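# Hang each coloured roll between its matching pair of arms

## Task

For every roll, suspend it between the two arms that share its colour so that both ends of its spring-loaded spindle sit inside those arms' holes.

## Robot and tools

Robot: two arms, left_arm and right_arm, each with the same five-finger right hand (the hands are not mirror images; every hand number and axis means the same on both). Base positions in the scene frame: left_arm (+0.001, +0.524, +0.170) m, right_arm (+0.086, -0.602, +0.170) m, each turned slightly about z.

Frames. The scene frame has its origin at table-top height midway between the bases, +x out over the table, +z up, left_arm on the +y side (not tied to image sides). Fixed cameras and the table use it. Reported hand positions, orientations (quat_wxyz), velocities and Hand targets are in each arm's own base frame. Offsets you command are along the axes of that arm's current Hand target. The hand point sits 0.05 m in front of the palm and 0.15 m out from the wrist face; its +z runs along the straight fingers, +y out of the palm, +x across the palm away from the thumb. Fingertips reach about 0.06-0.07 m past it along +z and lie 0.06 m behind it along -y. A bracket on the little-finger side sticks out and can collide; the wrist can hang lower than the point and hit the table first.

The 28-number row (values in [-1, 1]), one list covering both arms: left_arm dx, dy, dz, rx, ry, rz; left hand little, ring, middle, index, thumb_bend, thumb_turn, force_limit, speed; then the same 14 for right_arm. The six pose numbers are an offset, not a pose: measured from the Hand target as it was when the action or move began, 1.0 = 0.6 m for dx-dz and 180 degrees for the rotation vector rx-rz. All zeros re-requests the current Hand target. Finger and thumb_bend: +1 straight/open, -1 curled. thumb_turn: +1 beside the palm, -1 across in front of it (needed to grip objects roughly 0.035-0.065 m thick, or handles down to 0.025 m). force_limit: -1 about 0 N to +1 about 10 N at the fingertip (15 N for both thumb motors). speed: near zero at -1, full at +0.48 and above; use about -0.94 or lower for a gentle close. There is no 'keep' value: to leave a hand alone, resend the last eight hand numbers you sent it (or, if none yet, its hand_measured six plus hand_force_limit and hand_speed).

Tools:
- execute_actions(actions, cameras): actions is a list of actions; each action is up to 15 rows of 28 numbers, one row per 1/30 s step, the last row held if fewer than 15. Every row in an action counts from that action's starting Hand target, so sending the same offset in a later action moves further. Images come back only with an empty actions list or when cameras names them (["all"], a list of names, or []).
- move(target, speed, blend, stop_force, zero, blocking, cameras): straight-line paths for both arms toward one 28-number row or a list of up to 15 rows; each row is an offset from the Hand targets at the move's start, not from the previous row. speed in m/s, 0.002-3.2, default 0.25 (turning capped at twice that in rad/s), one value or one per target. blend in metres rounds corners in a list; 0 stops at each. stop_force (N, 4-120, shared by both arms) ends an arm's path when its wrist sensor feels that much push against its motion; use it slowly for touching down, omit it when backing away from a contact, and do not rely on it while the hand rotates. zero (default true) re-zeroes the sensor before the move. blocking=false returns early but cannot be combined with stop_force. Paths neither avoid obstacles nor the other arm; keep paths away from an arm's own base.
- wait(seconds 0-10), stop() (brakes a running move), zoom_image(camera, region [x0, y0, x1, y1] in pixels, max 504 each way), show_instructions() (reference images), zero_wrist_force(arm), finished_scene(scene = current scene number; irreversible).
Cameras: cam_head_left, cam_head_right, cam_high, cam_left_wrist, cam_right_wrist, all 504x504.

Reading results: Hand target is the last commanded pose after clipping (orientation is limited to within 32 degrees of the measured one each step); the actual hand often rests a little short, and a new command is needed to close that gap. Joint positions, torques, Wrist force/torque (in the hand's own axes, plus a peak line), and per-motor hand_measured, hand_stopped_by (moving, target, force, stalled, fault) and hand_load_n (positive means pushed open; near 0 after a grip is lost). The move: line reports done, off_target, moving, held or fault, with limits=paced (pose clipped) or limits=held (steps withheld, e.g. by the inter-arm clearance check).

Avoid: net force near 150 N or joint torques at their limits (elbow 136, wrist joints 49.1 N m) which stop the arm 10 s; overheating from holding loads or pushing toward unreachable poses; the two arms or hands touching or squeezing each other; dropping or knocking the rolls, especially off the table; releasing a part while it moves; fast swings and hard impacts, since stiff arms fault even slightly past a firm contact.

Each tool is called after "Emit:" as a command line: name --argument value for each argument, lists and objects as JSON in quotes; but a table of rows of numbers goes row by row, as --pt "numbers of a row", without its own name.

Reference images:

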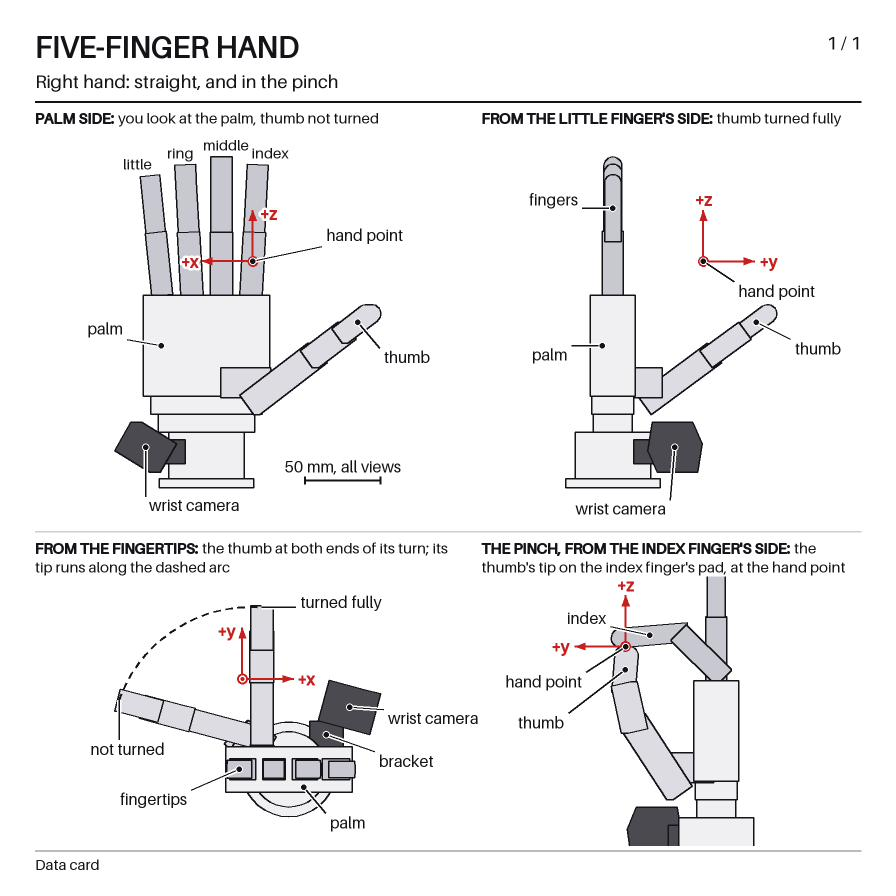

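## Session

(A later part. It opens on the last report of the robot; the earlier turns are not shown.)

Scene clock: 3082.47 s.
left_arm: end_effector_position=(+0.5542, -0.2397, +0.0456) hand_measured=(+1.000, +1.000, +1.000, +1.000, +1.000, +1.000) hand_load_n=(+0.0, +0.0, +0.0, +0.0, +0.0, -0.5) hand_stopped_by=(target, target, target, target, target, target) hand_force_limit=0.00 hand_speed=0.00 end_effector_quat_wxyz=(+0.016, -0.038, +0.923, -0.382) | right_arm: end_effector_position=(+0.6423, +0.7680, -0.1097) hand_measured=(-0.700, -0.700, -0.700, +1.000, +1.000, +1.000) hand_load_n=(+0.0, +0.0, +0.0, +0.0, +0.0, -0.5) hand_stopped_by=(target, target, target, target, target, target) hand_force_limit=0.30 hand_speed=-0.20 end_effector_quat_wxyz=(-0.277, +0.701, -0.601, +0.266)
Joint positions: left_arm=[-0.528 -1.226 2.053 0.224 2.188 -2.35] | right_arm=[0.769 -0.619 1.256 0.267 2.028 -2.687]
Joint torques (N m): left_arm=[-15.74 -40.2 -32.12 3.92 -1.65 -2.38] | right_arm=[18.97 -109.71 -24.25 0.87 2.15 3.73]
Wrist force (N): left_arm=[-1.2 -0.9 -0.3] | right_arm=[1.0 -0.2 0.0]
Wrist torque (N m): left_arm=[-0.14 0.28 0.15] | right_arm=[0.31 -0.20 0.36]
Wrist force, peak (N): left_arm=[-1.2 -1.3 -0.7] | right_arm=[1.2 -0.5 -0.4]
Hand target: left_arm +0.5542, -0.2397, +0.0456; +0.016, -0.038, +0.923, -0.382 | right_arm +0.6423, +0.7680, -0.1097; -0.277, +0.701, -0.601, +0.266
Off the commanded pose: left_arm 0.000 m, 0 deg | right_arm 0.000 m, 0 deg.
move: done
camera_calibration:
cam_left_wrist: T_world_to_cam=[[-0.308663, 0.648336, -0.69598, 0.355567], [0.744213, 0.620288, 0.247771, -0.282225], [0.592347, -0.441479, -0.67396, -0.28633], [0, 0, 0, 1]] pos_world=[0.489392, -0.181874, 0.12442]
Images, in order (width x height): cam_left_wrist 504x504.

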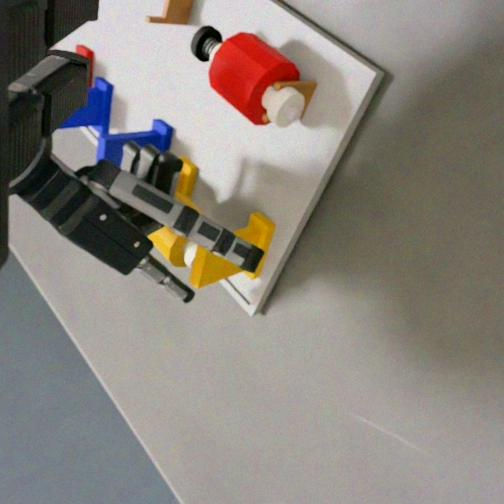

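Emit:
move --target '[0,0,0,0,0,0,1,1,1,1,1,1,0,0,0,0.05,0,0,0,0,-0.7,-0.7,-0.7,1,1,1,0.3,-0.2]' --speed 0.02 --stop_force 7 --cameras '["cam_left_wrist","cam_right_wrist"]'

Emit:
zoom_image --camera "cam_left_wrist" --region '[120, 210, 240, 330]'

Scene clock: 3105.83 s.
left_arm: end_effector_position=(+0.5542, -0.2397, +0.0456) hand_measured=(+1.000, +1.000, +1.000, +1.000, +1.000, +1.000) hand_load_n=(+0.0, +0.0, +0.0, -0.5, +0.0, +0.0) hand_stopped_by=(target, target, target, target, target, target) hand_force_limit=0.00 hand_speed=0.00 end_effector_quat_wxyz=(+0.016, -0.038, +0.923, -0.382) | right_arm: end_effector_position=(+0.6214, +0.7642, -0.1309) hand_measured=(-0.700, -0.700, -0.700, +1.000, +1.000, +1.000) hand_load_n=(+0.0, +0.5, +0.0, +0.0, +0.0, -0.5) hand_stopped_by=(target, target, target, target, target, target) hand_force_limit=0.30 hand_speed=-0.20 end_effector_quat_wxyz=(-0.277, +0.701, -0.601, +0.266)
Joint positions: left_arm=[-0.528 -1.226 2.053 0.224 2.188 -2.35] | right_arm=[0.783 -0.616 1.298 0.228 2.037 -2.674]
Joint torques (N m): left_arm=[-16.86 -39.94 -31.98 4.31 -1.41 -2.34] | right_arm=[-17.88 -114.41 -41 4.31 0.55 -2.84]
Wrist force (N): left_arm=[-1.1 -1.3 -0.7] | right_arm=[-0.3 -1.7 -0.2]
Wrist torque (N m): left_arm=[-0.19 0.25 0.14] | right_arm=[0.31 -0.13 -0.01]
Wrist force, peak (N): left_arm=[-1.5 -1.3 -0.6] | right_arm=[-0.9 -4.3 -0.6]
Hand target: left_arm +0.5542, -0.2397, +0.0456; +0.016, -0.038, +0.923, -0.382 | right_arm +0.6214, +0.7642, -0.1309; -0.277, +0.701, -0.601, +0.266
Off the commanded pose: left_arm 0.000 m, 0 deg | right_arm 0.000 m, 0 deg.
move: done
camera_calibration:
cam_left_wrist: T_world_to_cam=[[-0.308663, 0.648336, -0.69598, 0.355567], [0.744213, 0.620288, 0.247771, -0.282225], [0.592347, -0.441479, -0.67396, -0.28633], [0, 0, 0, 1]] pos_world=[0.489392, -0.181874, 0.12442]
cam_right_wrist: T_world_to_cam=[[-0.64076, -0.350227, -0.683205, 0.5785], [-0.669019, 0.69125, 0.273105, -0.0913514], [0.376617, 0.632072, -0.677234, -0.694826], [0, 0, 0, 1]] pos_world=[0.571246, 0.704932, -0.0503774]
Images, in order (width x height): cam_left_wrist 504x504, cam_right_wrist 504x504.

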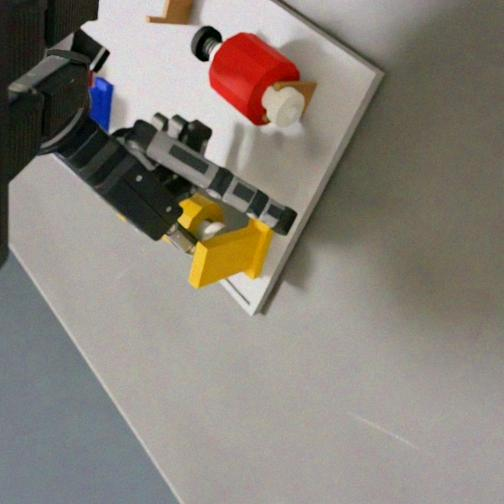

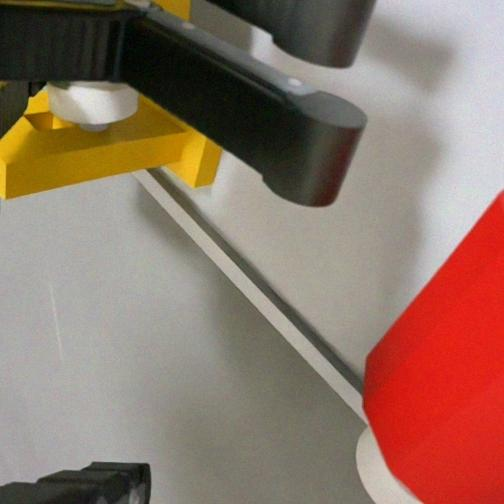

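Scaled by 4.200 from the camera's 504x504 image, which has a finer 720x720 frame.

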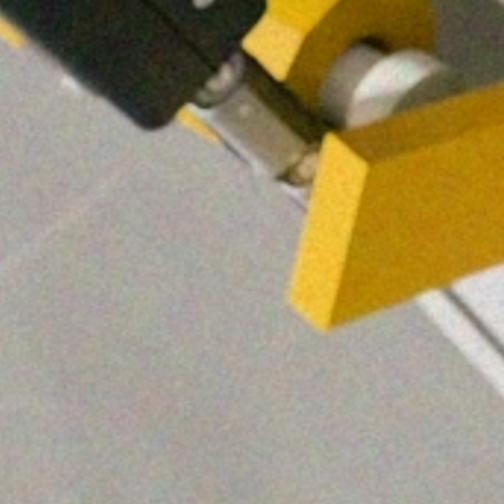

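Emit:
zoom_image --camera "cam_right_wrist" --region '[0, 60, 160, 220]'

Scaled by 3.150 from the camera's 504x504 image, which has a finer 720x720 frame.

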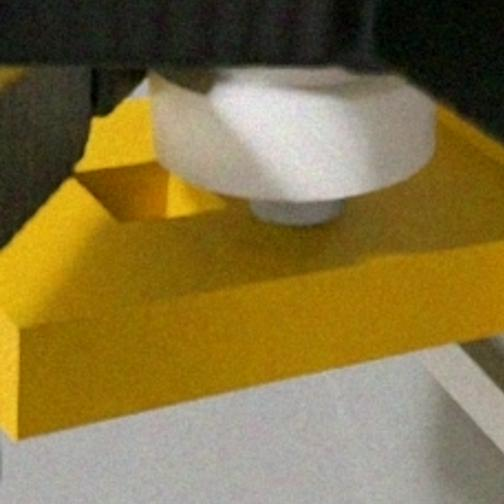

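Emit:
move --pt "0 0 0 0 0 0 1 1 1 1 1 1 0 0 0 -0.02 0 0 0 0 -0.7 -0.7 -0.7 1 1 1 0.3 -0.2" --pt "0 0 0 0 0 0 1 1 1 1 1 1 0 0 0.0345 -0.0828 -0.1138 0 0 0 -0.7 -0.7 -0.7 1 1 1 0.3 -0.2" --pt "0 0 0 0 0 0 1 1 1 1 1 1 0 0 0.0345 -0.0828 -0.1138 0 0 0 1 1 1 1 1 -1 0.3 -0.2" --speed 0.06 --cameras '["cam_left_wrist","cam_right_wrist"]'

Emit:
zoom_image --camera "cam_left_wrist" --region '[80, 130, 300, 330]'

Emit:
zoom_image --camera "cam_right_wrist" --region '[100, 0, 340, 240]'

Scene clock: 3164.27 s.
left_arm: end_effector_position=(+0.5542, -0.2397, +0.0456) hand_measured=(+1.000, +1.000, +1.000, +1.000, +1.000, +1.000) hand_load_n=(+0.0, +0.0, +0.0, +0.0, +0.0, +0.0) hand_stopped_by=(target, target, target, target, target, target) hand_force_limit=0.00 hand_speed=0.00 end_effector_quat_wxyz=(+0.016, -0.038, +0.923, -0.382) | right_arm: end_effector_position=(+0.6106, +0.7452, -0.0468) hand_measured=(+1.000, +1.000, +1.000, +1.000, +1.000, -1.000) hand_load_n=(+0.0, +0.0, +0.0, +0.0, +0.0, +0.0) hand_stopped_by=(target, target, target, target, target, target) hand_force_limit=0.30 hand_speed=-0.20 end_effector_quat_wxyz=(-0.277, +0.701, -0.601, +0.266)
Joint positions: left_arm=[-0.528 -1.226 2.053 0.224 2.188 -2.35] | right_arm=[0.776 -0.732 1.35 0.289 2.032 -2.68]
Joint torques (N m): left_arm=[-16.29 -41.06 -31.03 4.1 -1.46 -2.48] | right_arm=[-12.74 -95.33 -37.79 2.36 0.43 -1.75]
Wrist force (N): left_arm=[-1.0 -1.1 0.0] | right_arm=[0.8 -0.5 -0.1]
Wrist torque (N m): left_arm=[-0.20 0.24 0.16] | right_arm=[0.24 -0.18 0.35]
Wrist force, peak (N): left_arm=[-1.5 -1.2 -0.3] | right_arm=[-0.1 -2.0 0.0]
Hand target: left_arm +0.5542, -0.2397, +0.0456; +0.016, -0.038, +0.923, -0.382 | right_arm +0.6106, +0.7452, -0.0468; -0.277, +0.701, -0.601, +0.266
Off the commanded pose: left_arm 0.000 m, 0 deg | right_arm 0.000 m, 0 deg.
move: done
camera_calibration:
cam_left_wrist: T_world_to_cam=[[-0.308663, 0.648336, -0.69598, 0.355567], [0.744213, 0.620288, 0.247771, -0.282225], [0.592347, -0.441479, -0.67396, -0.28633], [0, 0, 0, 1]] pos_world=[0.489392, -0.181874, 0.12442]
cam_right_wrist: T_world_to_cam=[[-0.64076, -0.350227, -0.683205, 0.622318], [-0.669019, 0.69125, 0.273105, -0.108478], [0.376617, 0.632072, -0.677234, -0.621756], [0, 0, 0, 1]] pos_world=[0.560346, 0.685932, 0.0337226]
Images, in order (width x height): cam_left_wrist 504x504, cam_right_wrist 504x504.

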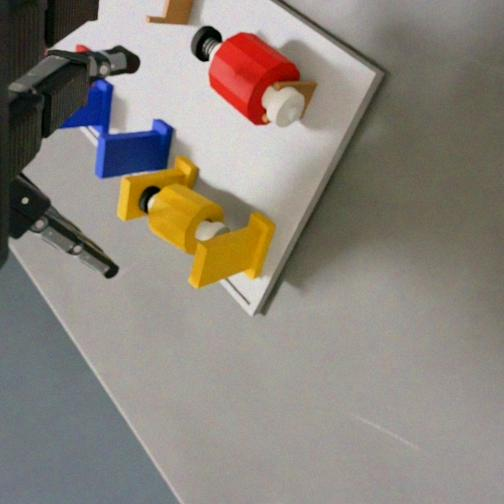

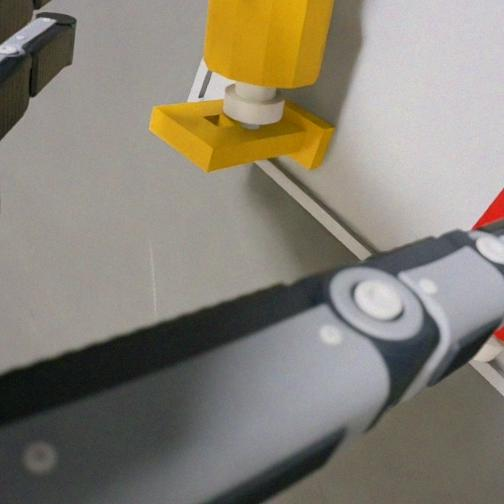

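Scaled by 2.291 from the camera's 504x504 image, which has a finer 720x720 frame.

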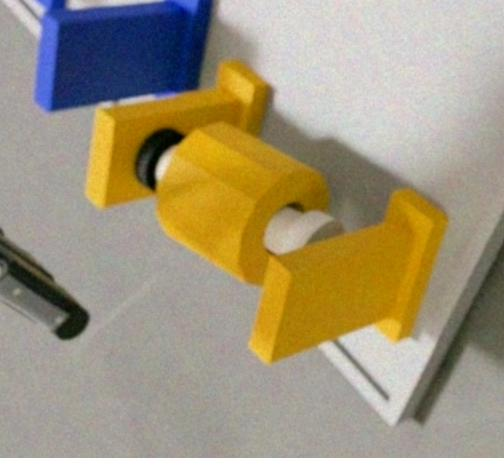

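Scaled by 2.100 from the camera's 504x504 image, which has a finer 720x720 frame.

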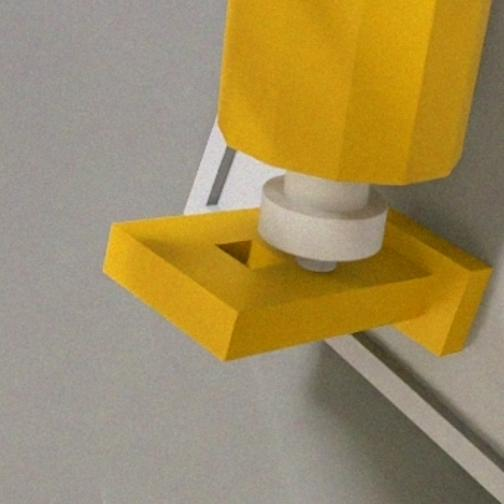

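Emit:
move --target '[0,0,0,0,0,0,1,1,1,1,1,1,0,0,0,0,0.1667,0,0,0,1,1,1,1,1,-1,0.3,-0.2]' --speed 0.06 --stop_force 5 --cameras '["cam_left_wrist","cam_right_wrist"]'

Emit:
zoom_image --camera "cam_left_wrist" --region '[80, 130, 300, 330]'

Scene clock: 3172.50 s.
left_arm: end_effector_position=(+0.5542, -0.2397, +0.0456) hand_measured=(+1.000, +1.000, +1.000, +1.000, +1.000, +1.000) hand_load_n=(+0.0, +0.0, +0.0, +0.0, +0.0, -0.5) hand_stopped_by=(target, target, target, target, target, target) hand_force_limit=0.00 hand_speed=0.00 end_effector_quat_wxyz=(+0.016, -0.038, +0.923, -0.382) | right_arm: end_effector_position=(+0.6812, +0.7521, -0.1173) hand_measured=(+1.000, +1.000, +1.000, +1.000, +1.000, -1.000) hand_load_n=(+0.0, +0.0, +0.0, +0.0, +0.0, +0.0) hand_stopped_by=(target, target, target, target, target, target) hand_force_limit=0.30 hand_speed=-0.20 end_effector_quat_wxyz=(-0.277, +0.701, -0.601, +0.266)
Joint positions: left_arm=[-0.528 -1.226 2.053 0.224 2.188 -2.35] | right_arm=[0.726 -0.601 1.23 0.258 2.001 -2.724]
Joint torques (N m): left_arm=[-17.53 -42.36 -31.9 4.04 -1.37 -2.3] | right_arm=[18.46 -126.16 -22.75 4.28 3.42 4.03]
Wrist force (N): left_arm=[-0.9 -1.3 -0.5] | right_arm=[0.7 -0.3 -0.2]
Wrist torque (N m): left_arm=[-0.20 0.23 0.16] | right_arm=[0.34 -0.16 0.29]
Wrist force, peak (N): left_arm=[-1.3 -1.5 -0.4] | right_arm=[1.0 -0.6 -1.1]
Hand target: left_arm +0.5542, -0.2397, +0.0456; +0.016, -0.038, +0.923, -0.382 | right_arm +0.6812, +0.7521, -0.1173; -0.277, +0.701, -0.601, +0.266
Off the commanded pose: left_arm 0.000 m, 0 deg | right_arm 0.000 m, 0 deg.
move: done
camera_calibration:
cam_left_wrist: T_world_to_cam=[[-0.308663, 0.648336, -0.69598, 0.355567], [0.744213, 0.620288, 0.247771, -0.282225], [0.592347, -0.441479, -0.67396, -0.28633], [0, 0, 0, 1]] pos_world=[0.489392, -0.181874, 0.12442]
cam_right_wrist: T_world_to_cam=[[-0.64076, -0.350227, -0.683205, 0.621772], [-0.669019, 0.69125, 0.273105, -0.0466919], [0.376617, 0.632072, -0.677234, -0.700388], [0, 0, 0, 1]] pos_world=[0.630946, 0.692732, -0.0367774]
Images, in order (width x height): cam_left_wrist 504x504, cam_right_wrist 504x504.

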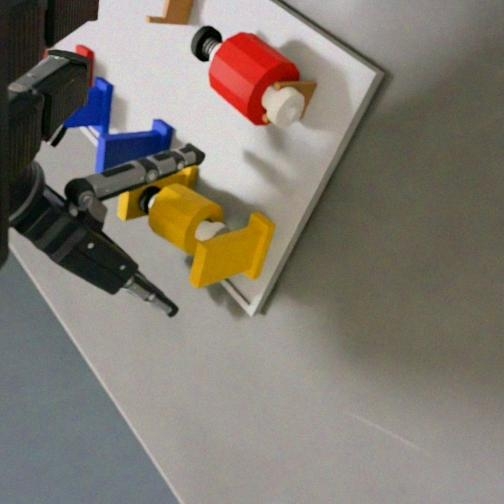

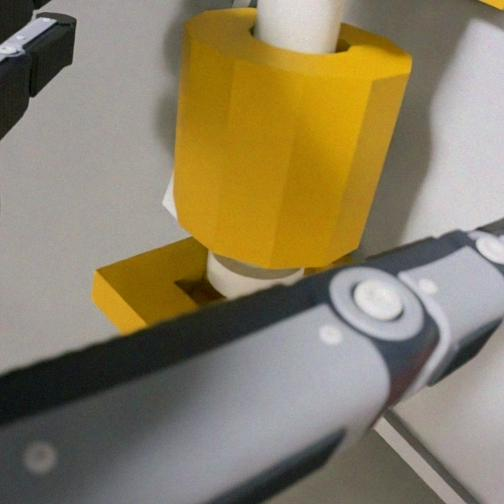

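Scaled by 2.291 from the camera's 504x504 image, which has a finer 720x720 frame.

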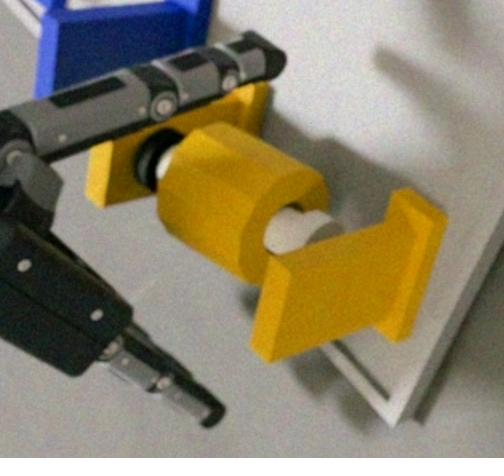

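Emit:
move --target '[0,0,0,0,0,0,1,1,1,1,1,1,0,0,0,0,0,0,0,0,1,1,0.4,0.4,0.8,-1,-0.7,-0.5]' --speed 0.06

Emit:
move --target '[0,0,0,0,0,0,1,1,1,1,1,1,0,0,0,0,0,0,0,0,1,1,0.0,0.0,0.2,-1,-0.7,-0.9]' --speed 0.06 --cameras '["cam_left_wrist","cam_right_wrist"]'

Emit:
zoom_image --camera "cam_right_wrist" --region '[80, 180, 330, 400]'

Scene clock: 3179.73 s.
left_arm: end_effector_position=(+0.5542, -0.2397, +0.0456) hand_measured=(+1.000, +1.000, +1.000, +1.000, +1.000, +1.000) hand_load_n=(+0.0, +0.0, +0.0, +0.0, +0.0, -0.5) hand_stopped_by=(target, target, target, target, target, target) hand_force_limit=0.00 hand_speed=0.00 end_effector_quat_wxyz=(+0.016, -0.038, +0.923, -0.382) | right_arm: end_effector_position=(+0.6812, +0.7521, -0.1173) hand_measured=(+1.000, +1.000, +0.400, +0.400, +0.800, -1.000) hand_load_n=(+0.0, +0.0, +0.0, +0.0, +0.0, +0.0) hand_stopped_by=(target, target, target, target, target, target) hand_force_limit=-0.70 hand_speed=-0.50 end_effector_quat_wxyz=(-0.277, +0.701, -0.601, +0.266)
Joint positions: left_arm=[-0.528 -1.226 2.053 0.224 2.188 -2.35] | right_arm=[0.726 -0.601 1.23 0.258 2.001 -2.724]
Joint torques (N m): left_arm=[-15.49 -40.8 -31.33 4.22 -1.05 -1.81] | right_arm=[18.77 -123.96 -24.53 3.36 3.42 3.66]
Wrist force (N): left_arm=[-1.6 -1.3 -0.6] | right_arm=[1.0 -0.1 0.4]
Wrist torque (N m): left_arm=[-0.19 0.33 0.11] | right_arm=[0.33 -0.22 0.31]
Wrist force, peak (N): left_arm=[-1.6 -1.3 -0.6] | right_arm=[1.1 -0.5 0.2]
Hand target: left_arm +0.5542, -0.2397, +0.0456; +0.016, -0.038, +0.923, -0.382 | right_arm +0.6812, +0.7521, -0.1173; -0.277, +0.701, -0.601, +0.266
Off the commanded pose: left_arm 0.000 m, 0 deg | right_arm 0.000 m, 0 deg.
move: done

Scene clock: 3181.63 s.
left_arm: end_effector_position=(+0.5542, -0.2397, +0.0456) hand_measured=(+1.000, +1.000, +1.000, +1.000, +1.000, +1.000) hand_load_n=(+0.0, +0.0, +0.0, +0.0, +0.0, +0.0) hand_stopped_by=(target, target, target, target, target, target) hand_force_limit=0.00 hand_speed=0.00 end_effector_quat_wxyz=(+0.016, -0.038, +0.923, -0.382) | right_arm: end_effector_position=(+0.6812, +0.7521, -0.1173) hand_measured=(+1.000, +1.000, +0.130, +0.122, +0.562, -1.000) hand_load_n=(+0.0, +0.0, +1.0, +1.5, +2.0, +0.5) hand_stopped_by=(target, target, force, force, force, target) hand_force_limit=-0.70 hand_speed=-0.90 end_effector_quat_wxyz=(-0.277, +0.701, -0.601, +0.266)
Joint positions: left_arm=[-0.528 -1.226 2.053 0.224 2.188 -2.35] | right_arm=[0.726 -0.601 1.23 0.258 2.001 -2.724]
Joint torques (N m): left_arm=[-16.29 -42.46 -31.38 4.32 -1.31 -2.26] | right_arm=[17.83 -124.01 -29.69 1.45 3.33 3.78]
Wrist force (N): left_arm=[-1.1 -1.0 -0.6] | right_arm=[0.6 0.2 0.7]
Wrist torque (N m): left_arm=[-0.13 0.27 0.15] | right_arm=[0.35 -0.17 0.29]
Wrist force, peak (N): left_arm=[-1.4 -1.3 -0.3] | right_arm=[0.7 -0.8 1.6]
Hand target: left_arm +0.5542, -0.2397, +0.0456; +0.016, -0.038, +0.923, -0.382 | right_arm +0.6812, +0.7521, -0.1173; -0.277, +0.701, -0.601, +0.266
Off the commanded pose: left_arm 0.000 m, 0 deg | right_arm 0.000 m, 0 deg.
move: done
camera_calibration:
cam_left_wrist: T_world_to_cam=[[-0.308663, 0.648336, -0.69598, 0.355567], [0.744213, 0.620288, 0.247771, -0.282225], [0.592347, -0.441479, -0.67396, -0.28633], [0, 0, 0, 1]] pos_world=[0.489392, -0.181874, 0.12442]
cam_right_wrist: T_world_to_cam=[[-0.64076, -0.350227, -0.683205, 0.621772], [-0.669019, 0.69125, 0.273105, -0.0466919], [0.376617, 0.632072, -0.677234, -0.700388], [0, 0, 0, 1]] pos_world=[0.630946, 0.692732, -0.0367774]
Images, in order (width x height): cam_left_wrist 504x504, cam_right_wrist 504x504.

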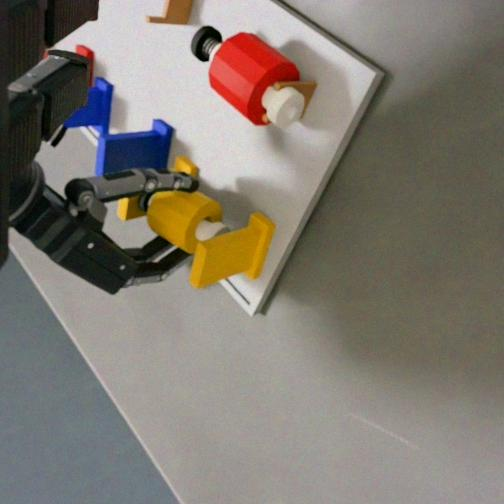

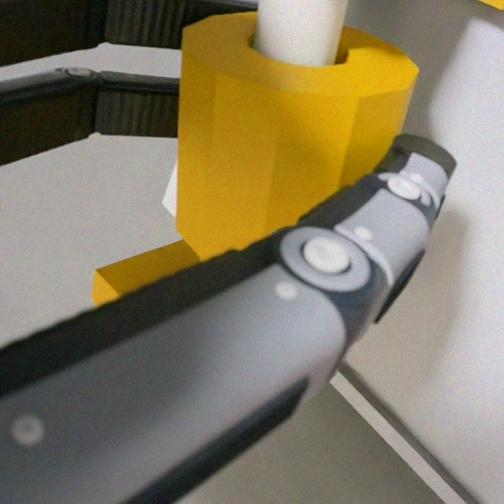

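Scaled by 2.016 from the camera's 504x504 image, which has a finer 720x720 frame.

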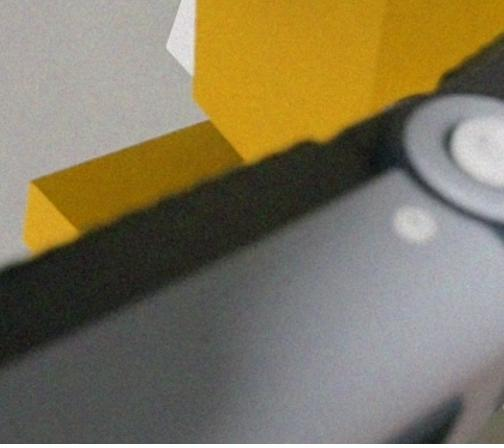

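Emit:
move --target '[0,0,0,0,0,0,1,1,1,1,1,1,0,0,0,0,0,0,0,0,1,1,-0.1,-0.1,0.3,-1,-0.2,-0.9]' --speed 0.06

Emit:
move --target '[0,0,0,0,0,0,1,1,1,1,1,1,0,0,0.0004,-0.0047,-0.0024,0,0,0,1,1,-0.1,-0.1,0.3,-1,-0.2,-0.9]' --speed 0.02 --cameras '["cam_left_wrist"]'

Emit:
zoom_image --camera "cam_left_wrist" --region '[140, 170, 260, 290]'

Scene clock: 3192.37 s.
left_arm: end_effector_position=(+0.5542, -0.2397, +0.0456) hand_measured=(+1.000, +1.000, +1.000, +1.000, +1.000, +1.000) hand_load_n=(+0.0, +0.0, +0.0, +0.0, +0.0, +0.0) hand_stopped_by=(target, target, target, target, target, target) hand_force_limit=0.00 hand_speed=0.00 end_effector_quat_wxyz=(+0.016, -0.038, +0.923, -0.382) | right_arm: end_effector_position=(+0.6812, +0.7521, -0.1173) hand_measured=(+1.000, +1.000, +0.124, +0.114, +0.556, -1.000) hand_load_n=(+0.0, +0.0, +5.5, +5.0, +6.0, +0.0) hand_stopped_by=(target, target, force, force, force, target) hand_force_limit=-0.20 hand_speed=-0.90 end_effector_quat_wxyz=(-0.277, +0.701, -0.601, +0.266)
Joint positions: left_arm=[-0.528 -1.226 2.053 0.224 2.188 -2.35] | right_arm=[0.726 -0.601 1.23 0.258 2.001 -2.724]
Joint torques (N m): left_arm=[-17.16 -41.29 -32.39 3.94 -1.36 -2.34] | right_arm=[19.06 -124.24 -40.36 1.59 3.4 3.55]
Wrist force (N): left_arm=[-0.6 -1.0 -0.5] | right_arm=[0.4 -1.5 3.6]
Wrist torque (N m): left_arm=[-0.14 0.19 0.19] | right_arm=[0.35 -0.21 0.26]
Wrist force, peak (N): left_arm=[-0.7 -1.7 -0.4] | right_arm=[0.5 -2.2 3.7]
Hand target: left_arm +0.5542, -0.2397, +0.0456; +0.016, -0.038, +0.923, -0.382 | right_arm +0.6812, +0.7521, -0.1173; -0.277, +0.701, -0.601, +0.266
Off the commanded pose: left_arm 0.000 m, 0 deg | right_arm 0.000 m, 0 deg.
move: done

Scene clock: 3193.07 s.
left_arm: end_effector_position=(+0.5542, -0.2397, +0.0456) hand_measured=(+1.000, +1.000, +1.000, +1.000, +1.000, +1.000) hand_load_n=(+0.0, +0.0, +0.0, +0.0, +0.0, +0.0) hand_stopped_by=(target, target, target, target, target, target) hand_force_limit=0.00 hand_speed=0.00 end_effector_quat_wxyz=(+0.016, -0.038, +0.923, -0.382) | right_arm: end_effector_position=(+0.6821, +0.7521, -0.1142) hand_measured=(+1.000, +1.000, +0.124, +0.114, +0.556, -1.000) hand_load_n=(+0.0, +0.0, +7.5, +5.5, +6.5, +0.0) hand_stopped_by=(target, target, force, force, force, target) hand_force_limit=-0.20 hand_speed=-0.90 end_effector_quat_wxyz=(-0.277, +0.701, -0.601, +0.266)
Joint positions: left_arm=[-0.528 -1.226 2.053 0.224 2.188 -2.35] | right_arm=[0.725 -0.603 1.228 0.262 2 -2.725]
Joint torques (N m): left_arm=[-15.83 -39.89 -31.74 3.65 -1.19 -1.98] | right_arm=[-17.77 -124.19 -41.08 4.23 -0.65 -3.29]
Wrist force (N): left_arm=[-0.8 -1.0 -0.7] | right_arm=[-0.8 1.4 7.3]
Wrist torque (N m): left_arm=[-0.14 0.23 0.17] | right_arm=[0.39 -0.31 0.35]
Wrist force, peak (N): left_arm=[-1.2 -1.3 -0.7] | right_arm=[-0.1 0.8 8.2]
Hand target: left_arm +0.5542, -0.2397, +0.0456; +0.016, -0.038, +0.923, -0.382 | right_arm +0.6821, +0.7521, -0.1143; -0.277, +0.701, -0.601, +0.266
Off the commanded pose: left_arm 0.000 m, 0 deg | right_arm 0.000 m, 0 deg.
move: done
camera_calibration:
cam_left_wrist: T_world_to_cam=[[-0.308663, 0.648336, -0.69598, 0.355567], [0.744213, 0.620288, 0.247771, -0.282225], [0.592347, -0.441479, -0.67396, -0.28633], [0, 0, 0, 1]] pos_world=[0.489392, -0.181874, 0.12442]
Images, in order (width x height): cam_left_wrist 504x504.

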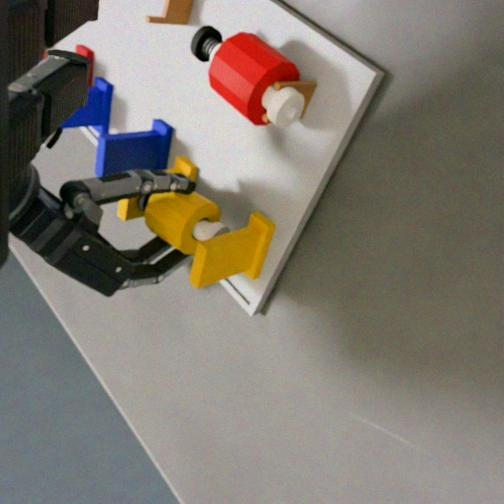

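Scaled by 4.200 from the camera's 504x504 image, which has a finer 720x720 frame.

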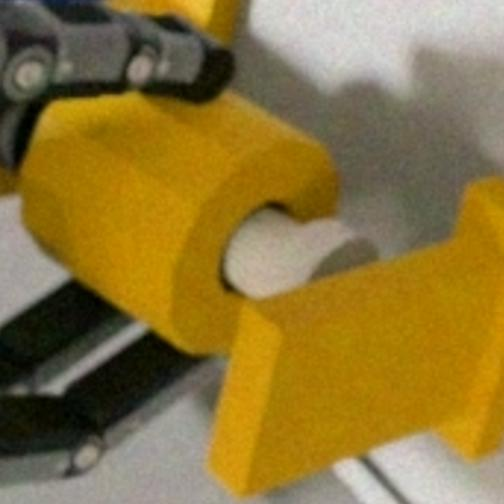

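Emit:
move --target '[0,0,0,0,0,0,1,1,1,1,1,1,0,0,0.0004,-0.0047,-0.0024,0,0,0,1,1,-0.1,-0.1,0.3,-1,-0.2,-0.9]' --speed 0.02 --cameras '["cam_left_wrist"]'

Emit:
zoom_image --camera "cam_left_wrist" --region '[140, 170, 260, 290]'

Scene clock: 3199.83 s.
left_arm: end_effector_position=(+0.5542, -0.2397, +0.0456) hand_measured=(+1.000, +1.000, +1.000, +1.000, +1.000, +1.000) hand_load_n=(-0.5, +0.0, +0.0, +0.0, +0.0, -0.5) hand_stopped_by=(target, target, target, target, target, target) hand_force_limit=0.00 hand_speed=0.00 end_effector_quat_wxyz=(+0.016, -0.038, +0.923, -0.382) | right_arm: end_effector_position=(+0.6831, +0.7521, -0.1112) hand_measured=(+1.000, +1.000, +0.124, +0.114, +0.556, -1.000) hand_load_n=(+0.0, +0.0, +7.5, +6.5, +10.0, +0.0) hand_stopped_by=(target, target, force, force, force, target) hand_force_limit=-0.20 hand_speed=-0.90 end_effector_quat_wxyz=(-0.277, +0.701, -0.601, +0.266)
Joint positions: left_arm=[-0.528 -1.226 2.053 0.224 2.188 -2.35] | right_arm=[0.724 -0.605 1.226 0.266 2 -2.726]
Joint torques (N m): left_arm=[-17.51 -43.19 -30.89 4.01 -0.97 -1.95] | right_arm=[-15.41 -127.05 -44.69 2.92 -0.86 -2.89]
Wrist force (N): left_arm=[-1.1 -0.9 -0.4] | right_arm=[0.6 4.3 7.7]
Wrist torque (N m): left_arm=[-0.14 0.26 0.16] | right_arm=[0.38 -0.26 0.38]
Wrist force, peak (N): left_arm=[-1.3 -1.5 -0.6] | right_arm=[0.6 4.3 7.7]
Hand target: left_arm +0.5542, -0.2397, +0.0456; +0.016, -0.038, +0.923, -0.382 | right_arm +0.6831, +0.7521, -0.1113; -0.277, +0.701, -0.601, +0.266
Off the commanded pose: left_arm 0.000 m, 0 deg | right_arm 0.000 m, 0 deg.
move: done
camera_calibration:
cam_left_wrist: T_world_to_cam=[[-0.308663, 0.648336, -0.69598, 0.355567], [0.744213, 0.620288, 0.247771, -0.282225], [0.592347, -0.441479, -0.67396, -0.28633], [0, 0, 0, 1]] pos_world=[0.489392, -0.181874, 0.12442]
Images, in order (width x height): cam_left_wrist 504x504.

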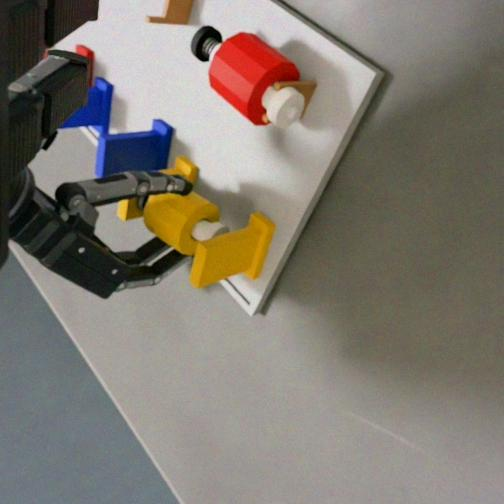

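Scaled by 4.200 from the camera's 504x504 image, which has a finer 720x720 frame.

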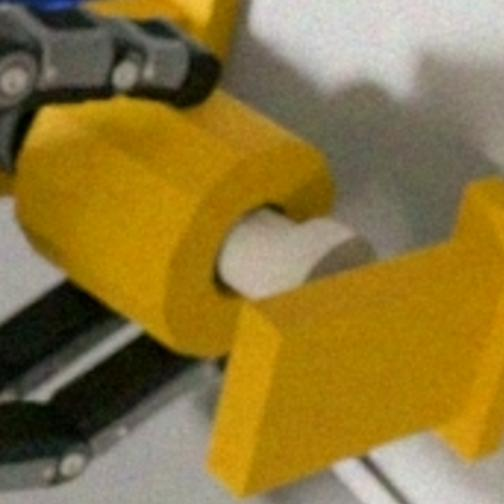

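Emit:
move --target '[0,0,0,0,0,0,1,1,1,1,1,1,0,0,0.0004,-0.0047,-0.0024,0,0,0,1,1,-0.1,-0.1,0.3,-1,-0.2,-0.9]' --speed 0.02 --cameras '["cam_left_wrist"]'

Emit:
zoom_image --camera "cam_left_wrist" --region '[140, 170, 260, 290]'

Scene clock: 3204.20 s.
left_arm: end_effector_position=(+0.5542, -0.2397, +0.0456) hand_measured=(+1.000, +1.000, +1.000, +1.000, +1.000, +1.000) hand_load_n=(+0.0, +0.0, +0.0, +0.0, +0.0, +0.0) hand_stopped_by=(target, target, target, target, target, target) hand_force_limit=0.00 hand_speed=0.00 end_effector_quat_wxyz=(+0.016, -0.038, +0.923, -0.382) | right_arm: end_effector_position=(+0.6841, +0.7522, -0.1082) hand_measured=(+1.000, +1.000, +0.124, +0.114, +0.556, -1.000) hand_load_n=(+0.0, +0.0, +8.0, +5.0, +12.0, +1.5) hand_stopped_by=(target, target, force, force, force, target) hand_force_limit=-0.20 hand_speed=-0.90 end_effector_quat_wxyz=(-0.277, +0.701, -0.601, +0.266)
Joint positions: left_arm=[-0.528 -1.226 2.053 0.224 2.188 -2.35] | right_arm=[0.724 -0.607 1.224 0.27 1.999 -2.726]
Joint torques (N m): left_arm=[-16.06 -43.61 -30.82 4.16 -1.26 -1.83] | right_arm=[-19.07 -125.04 -43.28 3.16 -0.2 -3.07]
Wrist force (N): left_arm=[-1.0 -1.0 -0.4] | right_arm=[-0.7 3.5 4.7]
Wrist torque (N m): left_arm=[-0.16 0.25 0.16] | right_arm=[0.33 -0.25 0.39]
Wrist force, peak (N): left_arm=[-1.2 -1.3 -0.6] | right_arm=[0.6 4.2 8.4]
Hand target: left_arm +0.5542, -0.2397, +0.0456; +0.016, -0.038, +0.923, -0.382 | right_arm +0.6841, +0.7521, -0.1082; -0.277, +0.701, -0.601, +0.266
Off the commanded pose: left_arm 0.000 m, 0 deg | right_arm 0.000 m, 0 deg.
move: done
camera_calibration:
cam_left_wrist: T_world_to_cam=[[-0.308663, 0.648336, -0.69598, 0.355567], [0.744213, 0.620288, 0.247771, -0.282225], [0.592347, -0.441479, -0.67396, -0.28633], [0, 0, 0, 1]] pos_world=[0.489392, -0.181874, 0.12442]
Images, in order (width x height): cam_left_wrist 504x504.

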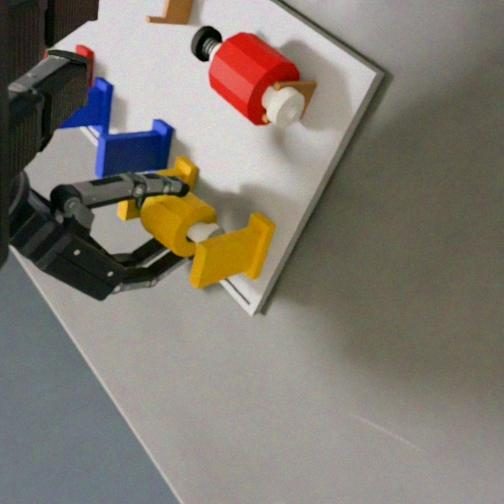

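Scaled by 4.200 from the camera's 504x504 image, which has a finer 720x720 frame.

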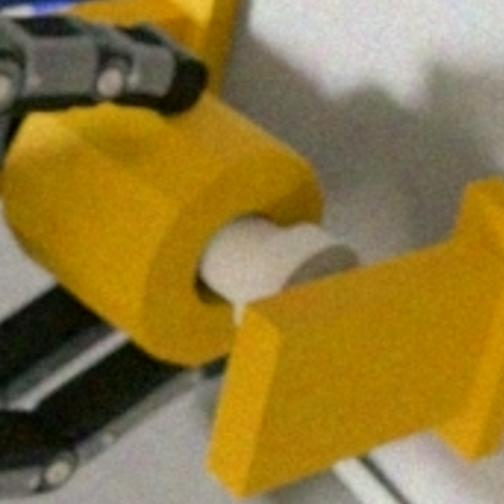

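Emit:
move --target '[0,0,0,0,0,0,1,1,1,1,1,1,0,0,0.0004,-0.0047,-0.0024,0,0,0,1,1,-0.1,-0.1,0.3,-1,-0.2,-0.9]' --speed 0.02 --cameras '["cam_left_wrist"]'

Emit:
zoom_image --camera "cam_left_wrist" --region '[140, 170, 260, 290]'

Scene clock: 3209.77 s.
left_arm: end_effector_position=(+0.5542, -0.2397, +0.0456) hand_measured=(+1.000, +1.000, +1.000, +1.000, +1.000, +1.000) hand_load_n=(+0.0, +0.0, +0.0, +0.0, +0.0, +0.0) hand_stopped_by=(target, target, target, target, target, target) hand_force_limit=0.00 hand_speed=0.00 end_effector_quat_wxyz=(+0.016, -0.038, +0.923, -0.382) | right_arm: end_effector_position=(+0.6851, +0.7521, -0.1052) hand_measured=(+1.000, +1.000, +0.124, +0.114, +0.556, -1.000) hand_load_n=(+0.0, +0.0, +10.0, +5.0, +13.0, +2.5) hand_stopped_by=(target, target, force, force, force, target) hand_force_limit=-0.20 hand_speed=-0.90 end_effector_quat_wxyz=(-0.277, +0.701, -0.601, +0.266)
Joint positions: left_arm=[-0.528 -1.226 2.053 0.224 2.188 -2.35] | right_arm=[0.723 -0.61 1.222 0.274 1.999 -2.727]
Joint torques (N m): left_arm=[-17.56 -42.89 -31.27 3.96 -1.29 -1.85] | right_arm=[-17 -126.93 -43.96 3.38 -0.42 -2.79]
Wrist force (N): left_arm=[-1.2 -0.9 -0.4] | right_arm=[-1.3 4.1 6.1]
Wrist torque (N m): left_arm=[-0.14 0.28 0.15] | right_arm=[0.34 -0.25 0.41]
Wrist force, peak (N): left_arm=[-1.4 -1.1 -0.6] | right_arm=[-1.4 4.5 6.0]
Hand target: left_arm +0.5542, -0.2397, +0.0456; +0.016, -0.038, +0.923, -0.382 | right_arm +0.6851, +0.7522, -0.1052; -0.277, +0.701, -0.601, +0.266
Off the commanded pose: left_arm 0.000 m, 0 deg | right_arm 0.000 m, 0 deg.
move: done
camera_calibration:
cam_left_wrist: T_world_to_cam=[[-0.308663, 0.648336, -0.69598, 0.355567], [0.744213, 0.620288, 0.247771, -0.282225], [0.592347, -0.441479, -0.67396, -0.28633], [0, 0, 0, 1]] pos_world=[0.489392, -0.181874, 0.12442]
Images, in order (width x height): cam_left_wrist 504x504.

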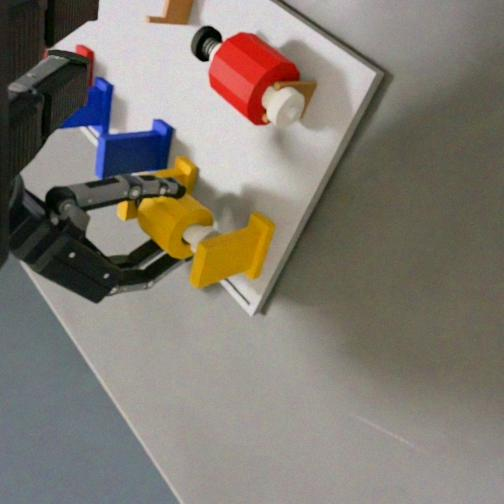

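Scaled by 4.200 from the camera's 504x504 image, which has a finer 720x720 frame.

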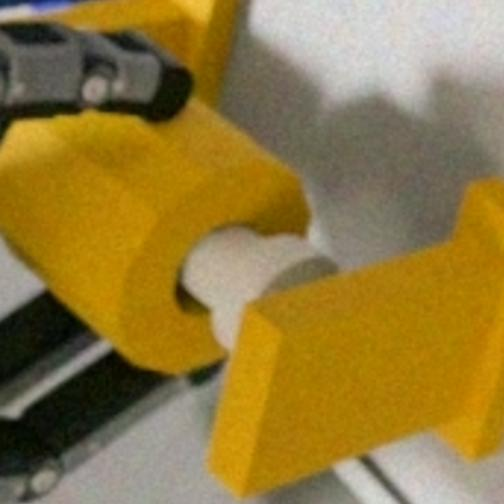

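Emit:
move --target '[0,0,0,0,0,0,1,1,1,1,1,1,0,0,0,-0.0047,0.0024,0,0,0,1,1,-0.1,-0.1,0.3,-1,-0.2,-0.9]' --speed 0.02 --cameras '["cam_left_wrist"]'

Emit:
zoom_image --camera "cam_left_wrist" --region '[140, 170, 260, 290]'

Scene clock: 3224.67 s.
left_arm: end_effector_position=(+0.5542, -0.2397, +0.0456) hand_measured=(+1.000, +1.000, +1.000, +1.000, +1.000, +1.000) hand_load_n=(+0.0, +0.0, +0.0, +0.5, +0.0, -0.5) hand_stopped_by=(target, target, target, target, target, target) hand_force_limit=0.00 hand_speed=0.00 end_effector_quat_wxyz=(+0.016, -0.038, +0.923, -0.382) | right_arm: end_effector_position=(+0.6881, +0.7526, -0.1042) hand_measured=(+1.000, +1.000, +0.124, +0.114, +0.558, -1.000) hand_load_n=(+0.0, +0.0, +7.5, +3.0, +15.0, +4.0) hand_stopped_by=(target, target, force, force, force, target) hand_force_limit=-0.20 hand_speed=-0.90 end_effector_quat_wxyz=(-0.277, +0.701, -0.601, +0.266)
Joint positions: left_arm=[-0.528 -1.226 2.053 0.224 2.188 -2.35] | right_arm=[0.721 -0.608 1.216 0.278 1.998 -2.728]
Joint torques (N m): left_arm=[-16.28 -42.56 -30.91 3.99 -1.3 -1.8] | right_arm=[-16.78 -114.42 -40.6 1.77 0.26 -2.57]
Wrist force (N): left_arm=[-1.1 -1.1 -0.5] | right_arm=[-0.7 5.7 0.1]
Wrist torque (N m): left_arm=[-0.17 0.26 0.15] | right_arm=[0.32 -0.07 0.45]
Wrist force, peak (N): left_arm=[-1.3 -1.5 -0.3] | right_arm=[-1.4 4.8 6.1]
Hand target: left_arm +0.5542, -0.2397, +0.0456; +0.016, -0.038, +0.923, -0.382 | right_arm +0.6880, +0.7526, -0.1042; -0.277, +0.701, -0.601, +0.266
Off the commanded pose: left_arm 0.000 m, 0 deg | right_arm 0.000 m, 0 deg.
move: done
camera_calibration:
cam_left_wrist: T_world_to_cam=[[-0.308663, 0.648336, -0.69598, 0.355567], [0.744213, 0.620288, 0.247771, -0.282225], [0.592347, -0.441479, -0.67396, -0.28633], [0, 0, 0, 1]] pos_world=[0.489392, -0.181874, 0.12442]
Images, in order (width x height): cam_left_wrist 504x504.

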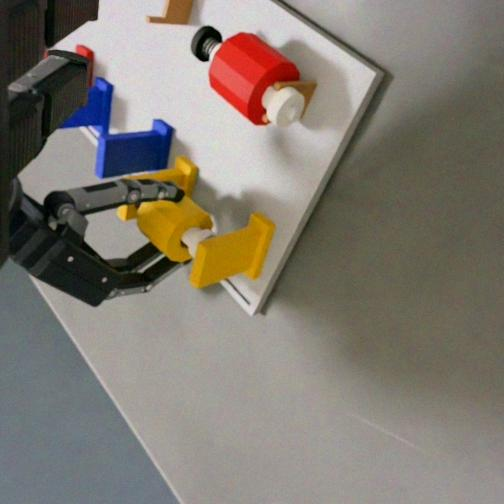

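Scaled by 4.200 from the camera's 504x504 image, which has a finer 720x720 frame.

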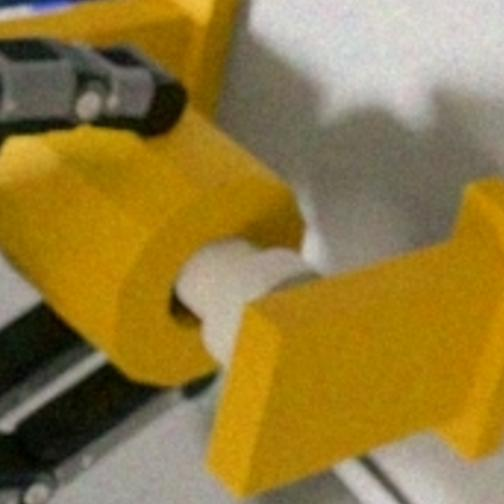

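Emit:
move --target '[0,0,0,0,0,0,1,1,1,1,1,1,0,0,0,-0.0023,0.0035,0,0,0,1,1,-0.1,-0.1,0.3,-1,-0.2,-0.9]' --speed 0.02 --cameras '["cam_left_wrist"]'

Emit:
zoom_image --camera "cam_left_wrist" --region '[140, 170, 260, 290]'

Scene clock: 3230.77 s.
left_arm: end_effector_position=(+0.5542, -0.2397, +0.0456) hand_measured=(+1.000, +1.000, +1.000, +1.000, +1.000, +1.000) hand_load_n=(+0.0, +0.0, +0.0, -0.5, +0.0, -0.5) hand_stopped_by=(target, target, target, target, target, target) hand_force_limit=0.00 hand_speed=0.00 end_effector_quat_wxyz=(+0.016, -0.038, +0.923, -0.382) | right_arm: end_effector_position=(+0.6905, +0.7529, -0.1047) hand_measured=(+1.000, +1.000, +0.124, +0.114, +0.558, -1.000) hand_load_n=(+0.0, +0.0, +6.5, +3.0, +15.5, +5.0) hand_stopped_by=(target, target, force, force, force, target) hand_force_limit=-0.20 hand_speed=-0.90 end_effector_quat_wxyz=(-0.277, +0.701, -0.601, +0.266)
Joint positions: left_arm=[-0.528 -1.226 2.053 0.224 2.188 -2.35] | right_arm=[0.719 -0.605 1.211 0.279 1.997 -2.73]
Joint torques (N m): left_arm=[-14.8 -42.87 -31.69 3.83 -1.14 -1.62] | right_arm=[-20.11 -114.15 -42.44 2.51 0.01 -2.95]
Wrist force (N): left_arm=[-0.7 -1.1 -0.2] | right_arm=[-1.1 5.7 -0.4]
Wrist torque (N m): left_arm=[-0.18 0.19 0.18] | right_arm=[0.30 -0.15 0.50]
Wrist force, peak (N): left_arm=[-1.3 -1.5 -0.5] | right_arm=[-1.2 6.2 -0.1]
Hand target: left_arm +0.5542, -0.2397, +0.0456; +0.016, -0.038, +0.923, -0.382 | right_arm +0.6905, +0.7529, -0.1047; -0.277, +0.701, -0.601, +0.266
Off the commanded pose: left_arm 0.000 m, 0 deg | right_arm 0.000 m, 0 deg.
move: done
camera_calibration:
cam_left_wrist: T_world_to_cam=[[-0.308663, 0.648336, -0.69598, 0.355567], [0.744213, 0.620288, 0.247771, -0.282225], [0.592347, -0.441479, -0.67396, -0.28633], [0, 0, 0, 1]] pos_world=[0.489392, -0.181874, 0.12442]
Images, in order (width x height): cam_left_wrist 504x504.

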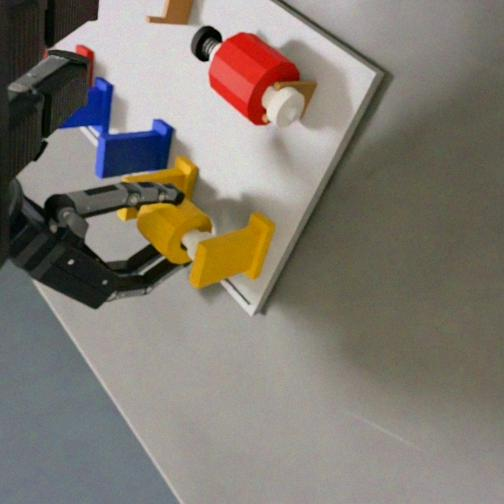

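Scaled by 4.200 from the camera's 504x504 image, which has a finer 720x720 frame.

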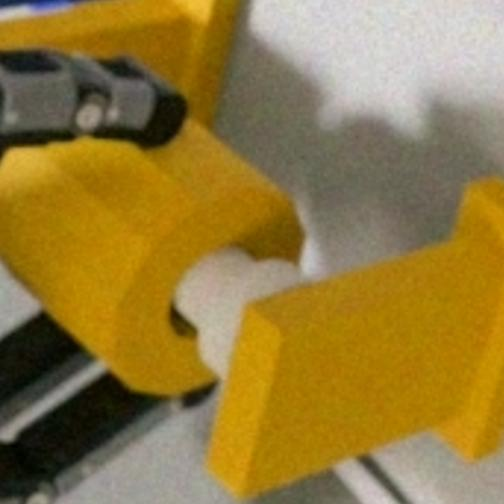

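Emit:
move --target '[0,0,0,0,0,0,1,1,1,1,1,1,0,0,0,-0.0012,0.0012,0,0,0,1,1,-0.1,-0.1,0.3,-1,-0.2,-0.9]' --speed 0.02

Emit:
move --target '[0,0,0,0,0,0,1,1,1,1,1,1,0,0,0,0.0012,0.0012,0,0,0,1,1,-0.1,-0.1,0.3,-1,-0.2,-0.9]' --speed 0.02 --cameras '["cam_left_wrist"]'

Emit:
zoom_image --camera "cam_left_wrist" --region '[140, 170, 260, 290]'

Scene clock: 3238.63 s.
left_arm: end_effector_position=(+0.5542, -0.2397, +0.0456) hand_measured=(+1.000, +1.000, +1.000, +1.000, +1.000, +1.000) hand_load_n=(+0.0, +0.0, +0.0, -0.5, +0.0, -0.5) hand_stopped_by=(target, target, target, target, target, target) hand_force_limit=0.00 hand_speed=0.00 end_effector_quat_wxyz=(+0.016, -0.038, +0.923, -0.382) | right_arm: end_effector_position=(+0.6915, +0.7531, -0.1047) hand_measured=(+1.000, +1.000, +0.124, +0.114, +0.558, -1.000) hand_load_n=(+0.0, +0.0, +7.0, +2.0, +16.0, +4.0) hand_stopped_by=(target, target, force, force, force, target) hand_force_limit=-0.20 hand_speed=-0.90 end_effector_quat_wxyz=(-0.277, +0.701, -0.601, +0.266)
Joint positions: left_arm=[-0.528 -1.226 2.053 0.224 2.188 -2.35] | right_arm=[0.719 -0.604 1.209 0.28 1.996 -2.73]
Joint torques (N m): left_arm=[-12.97 -42.37 -31.9 4.01 -0.99 -1.91] | right_arm=[-21.68 -109.26 -46.56 2.57 -0.08 -2.79]
Wrist force (N): left_arm=[-0.8 -1.1 0.1] | right_arm=[-0.3 6.5 -0.2]
Wrist torque (N m): left_arm=[-0.20 0.21 0.16] | right_arm=[0.31 -0.14 0.48]
Wrist force, peak (N): left_arm=[-1.1 -1.5 -0.5] | right_arm=[-0.5 6.8 -0.3]
Hand target: left_arm +0.5542, -0.2397, +0.0456; +0.016, -0.038, +0.923, -0.382 | right_arm +0.6915, +0.7531, -0.1047; -0.277, +0.701, -0.601, +0.266
Off the commanded pose: left_arm 0.000 m, 0 deg | right_arm 0.000 m, 0 deg.
move: done

Scene clock: 3239.33 s.
left_arm: end_effector_position=(+0.5542, -0.2397, +0.0456) hand_measured=(+1.000, +1.000, +1.000, +1.000, +1.000, +1.000) hand_load_n=(+0.0, +0.0, +0.0, +0.0, +0.0, +0.0) hand_stopped_by=(target, target, target, target, target, target) hand_force_limit=0.00 hand_speed=0.00 end_effector_quat_wxyz=(+0.016, -0.038, +0.923, -0.382) | right_arm: end_effector_position=(+0.6916, +0.7531, -0.1057) hand_measured=(+1.000, +1.000, +0.124, +0.114, +0.558, -1.000) hand_load_n=(+0.0, +0.0, +9.0, +2.5, +14.5, +1.0) hand_stopped_by=(target, target, force, force, force, target) hand_force_limit=-0.20 hand_speed=-0.90 end_effector_quat_wxyz=(-0.277, +0.701, -0.601, +0.266)
Joint positions: left_arm=[-0.528 -1.226 2.053 0.224 2.188 -2.35] | right_arm=[0.719 -0.603 1.209 0.279 1.996 -2.73]
Joint torques (N m): left_arm=[-16.74 -43.84 -31.64 3.92 -1.14 -1.64] | right_arm=[-19.8 -105.73 -23.79 0.15 -0.33 -3.14]
Wrist force (N): left_arm=[-0.7 -1.5 -0.5] | right_arm=[0.5 1.3 -2.0]
Wrist torque (N m): left_arm=[-0.23 0.20 0.17] | right_arm=[0.34 -0.15 0.35]
Wrist force, peak (N): left_arm=[-1.4 -1.2 -0.2] | right_arm=[-0.4 6.6 0.0]
Hand target: left_arm +0.5542, -0.2397, +0.0456; +0.016, -0.038, +0.923, -0.382 | right_arm +0.6915, +0.7530, -0.1058; -0.277, +0.701, -0.601, +0.266
Off the commanded pose: left_arm 0.000 m, 0 deg | right_arm 0.000 m, 0 deg.
move: done
camera_calibration:
cam_left_wrist: T_world_to_cam=[[-0.308663, 0.648336, -0.69598, 0.355567], [0.744213, 0.620288, 0.247771, -0.282225], [0.592347, -0.441479, -0.67396, -0.28633], [0, 0, 0, 1]] pos_world=[0.489392, -0.181874, 0.12442]
Images, in order (width x height): cam_left_wrist 504x504.

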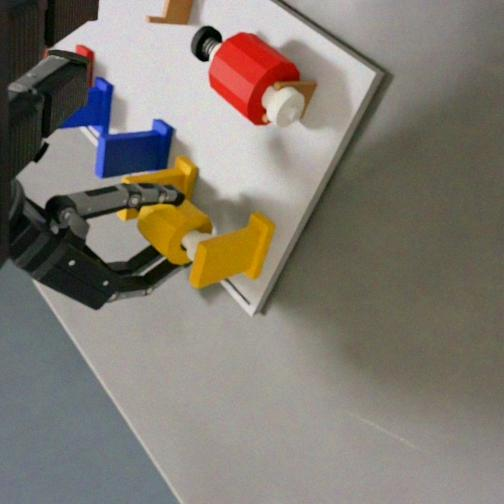

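Scaled by 4.200 from the camera's 504x504 image, which has a finer 720x720 frame.

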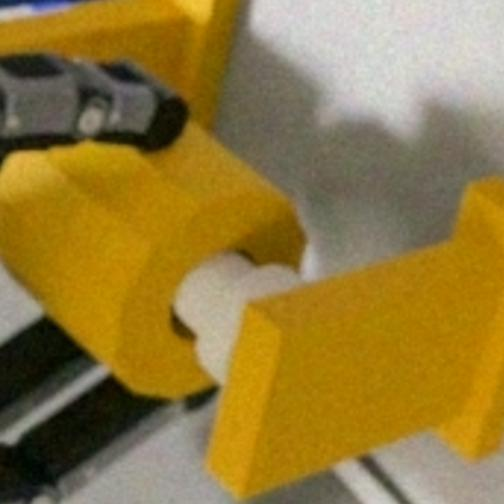

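Emit:
zoom_image --camera "cam_left_wrist" --region '[165, 215, 235, 285]'

Scaled by 7.200 from the camera's 504x504 image, which has a finer 720x720 frame.

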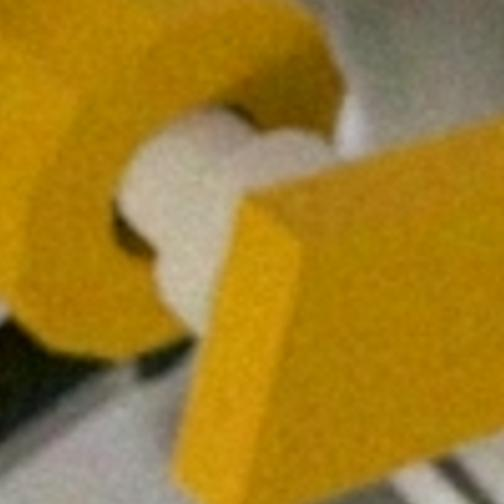

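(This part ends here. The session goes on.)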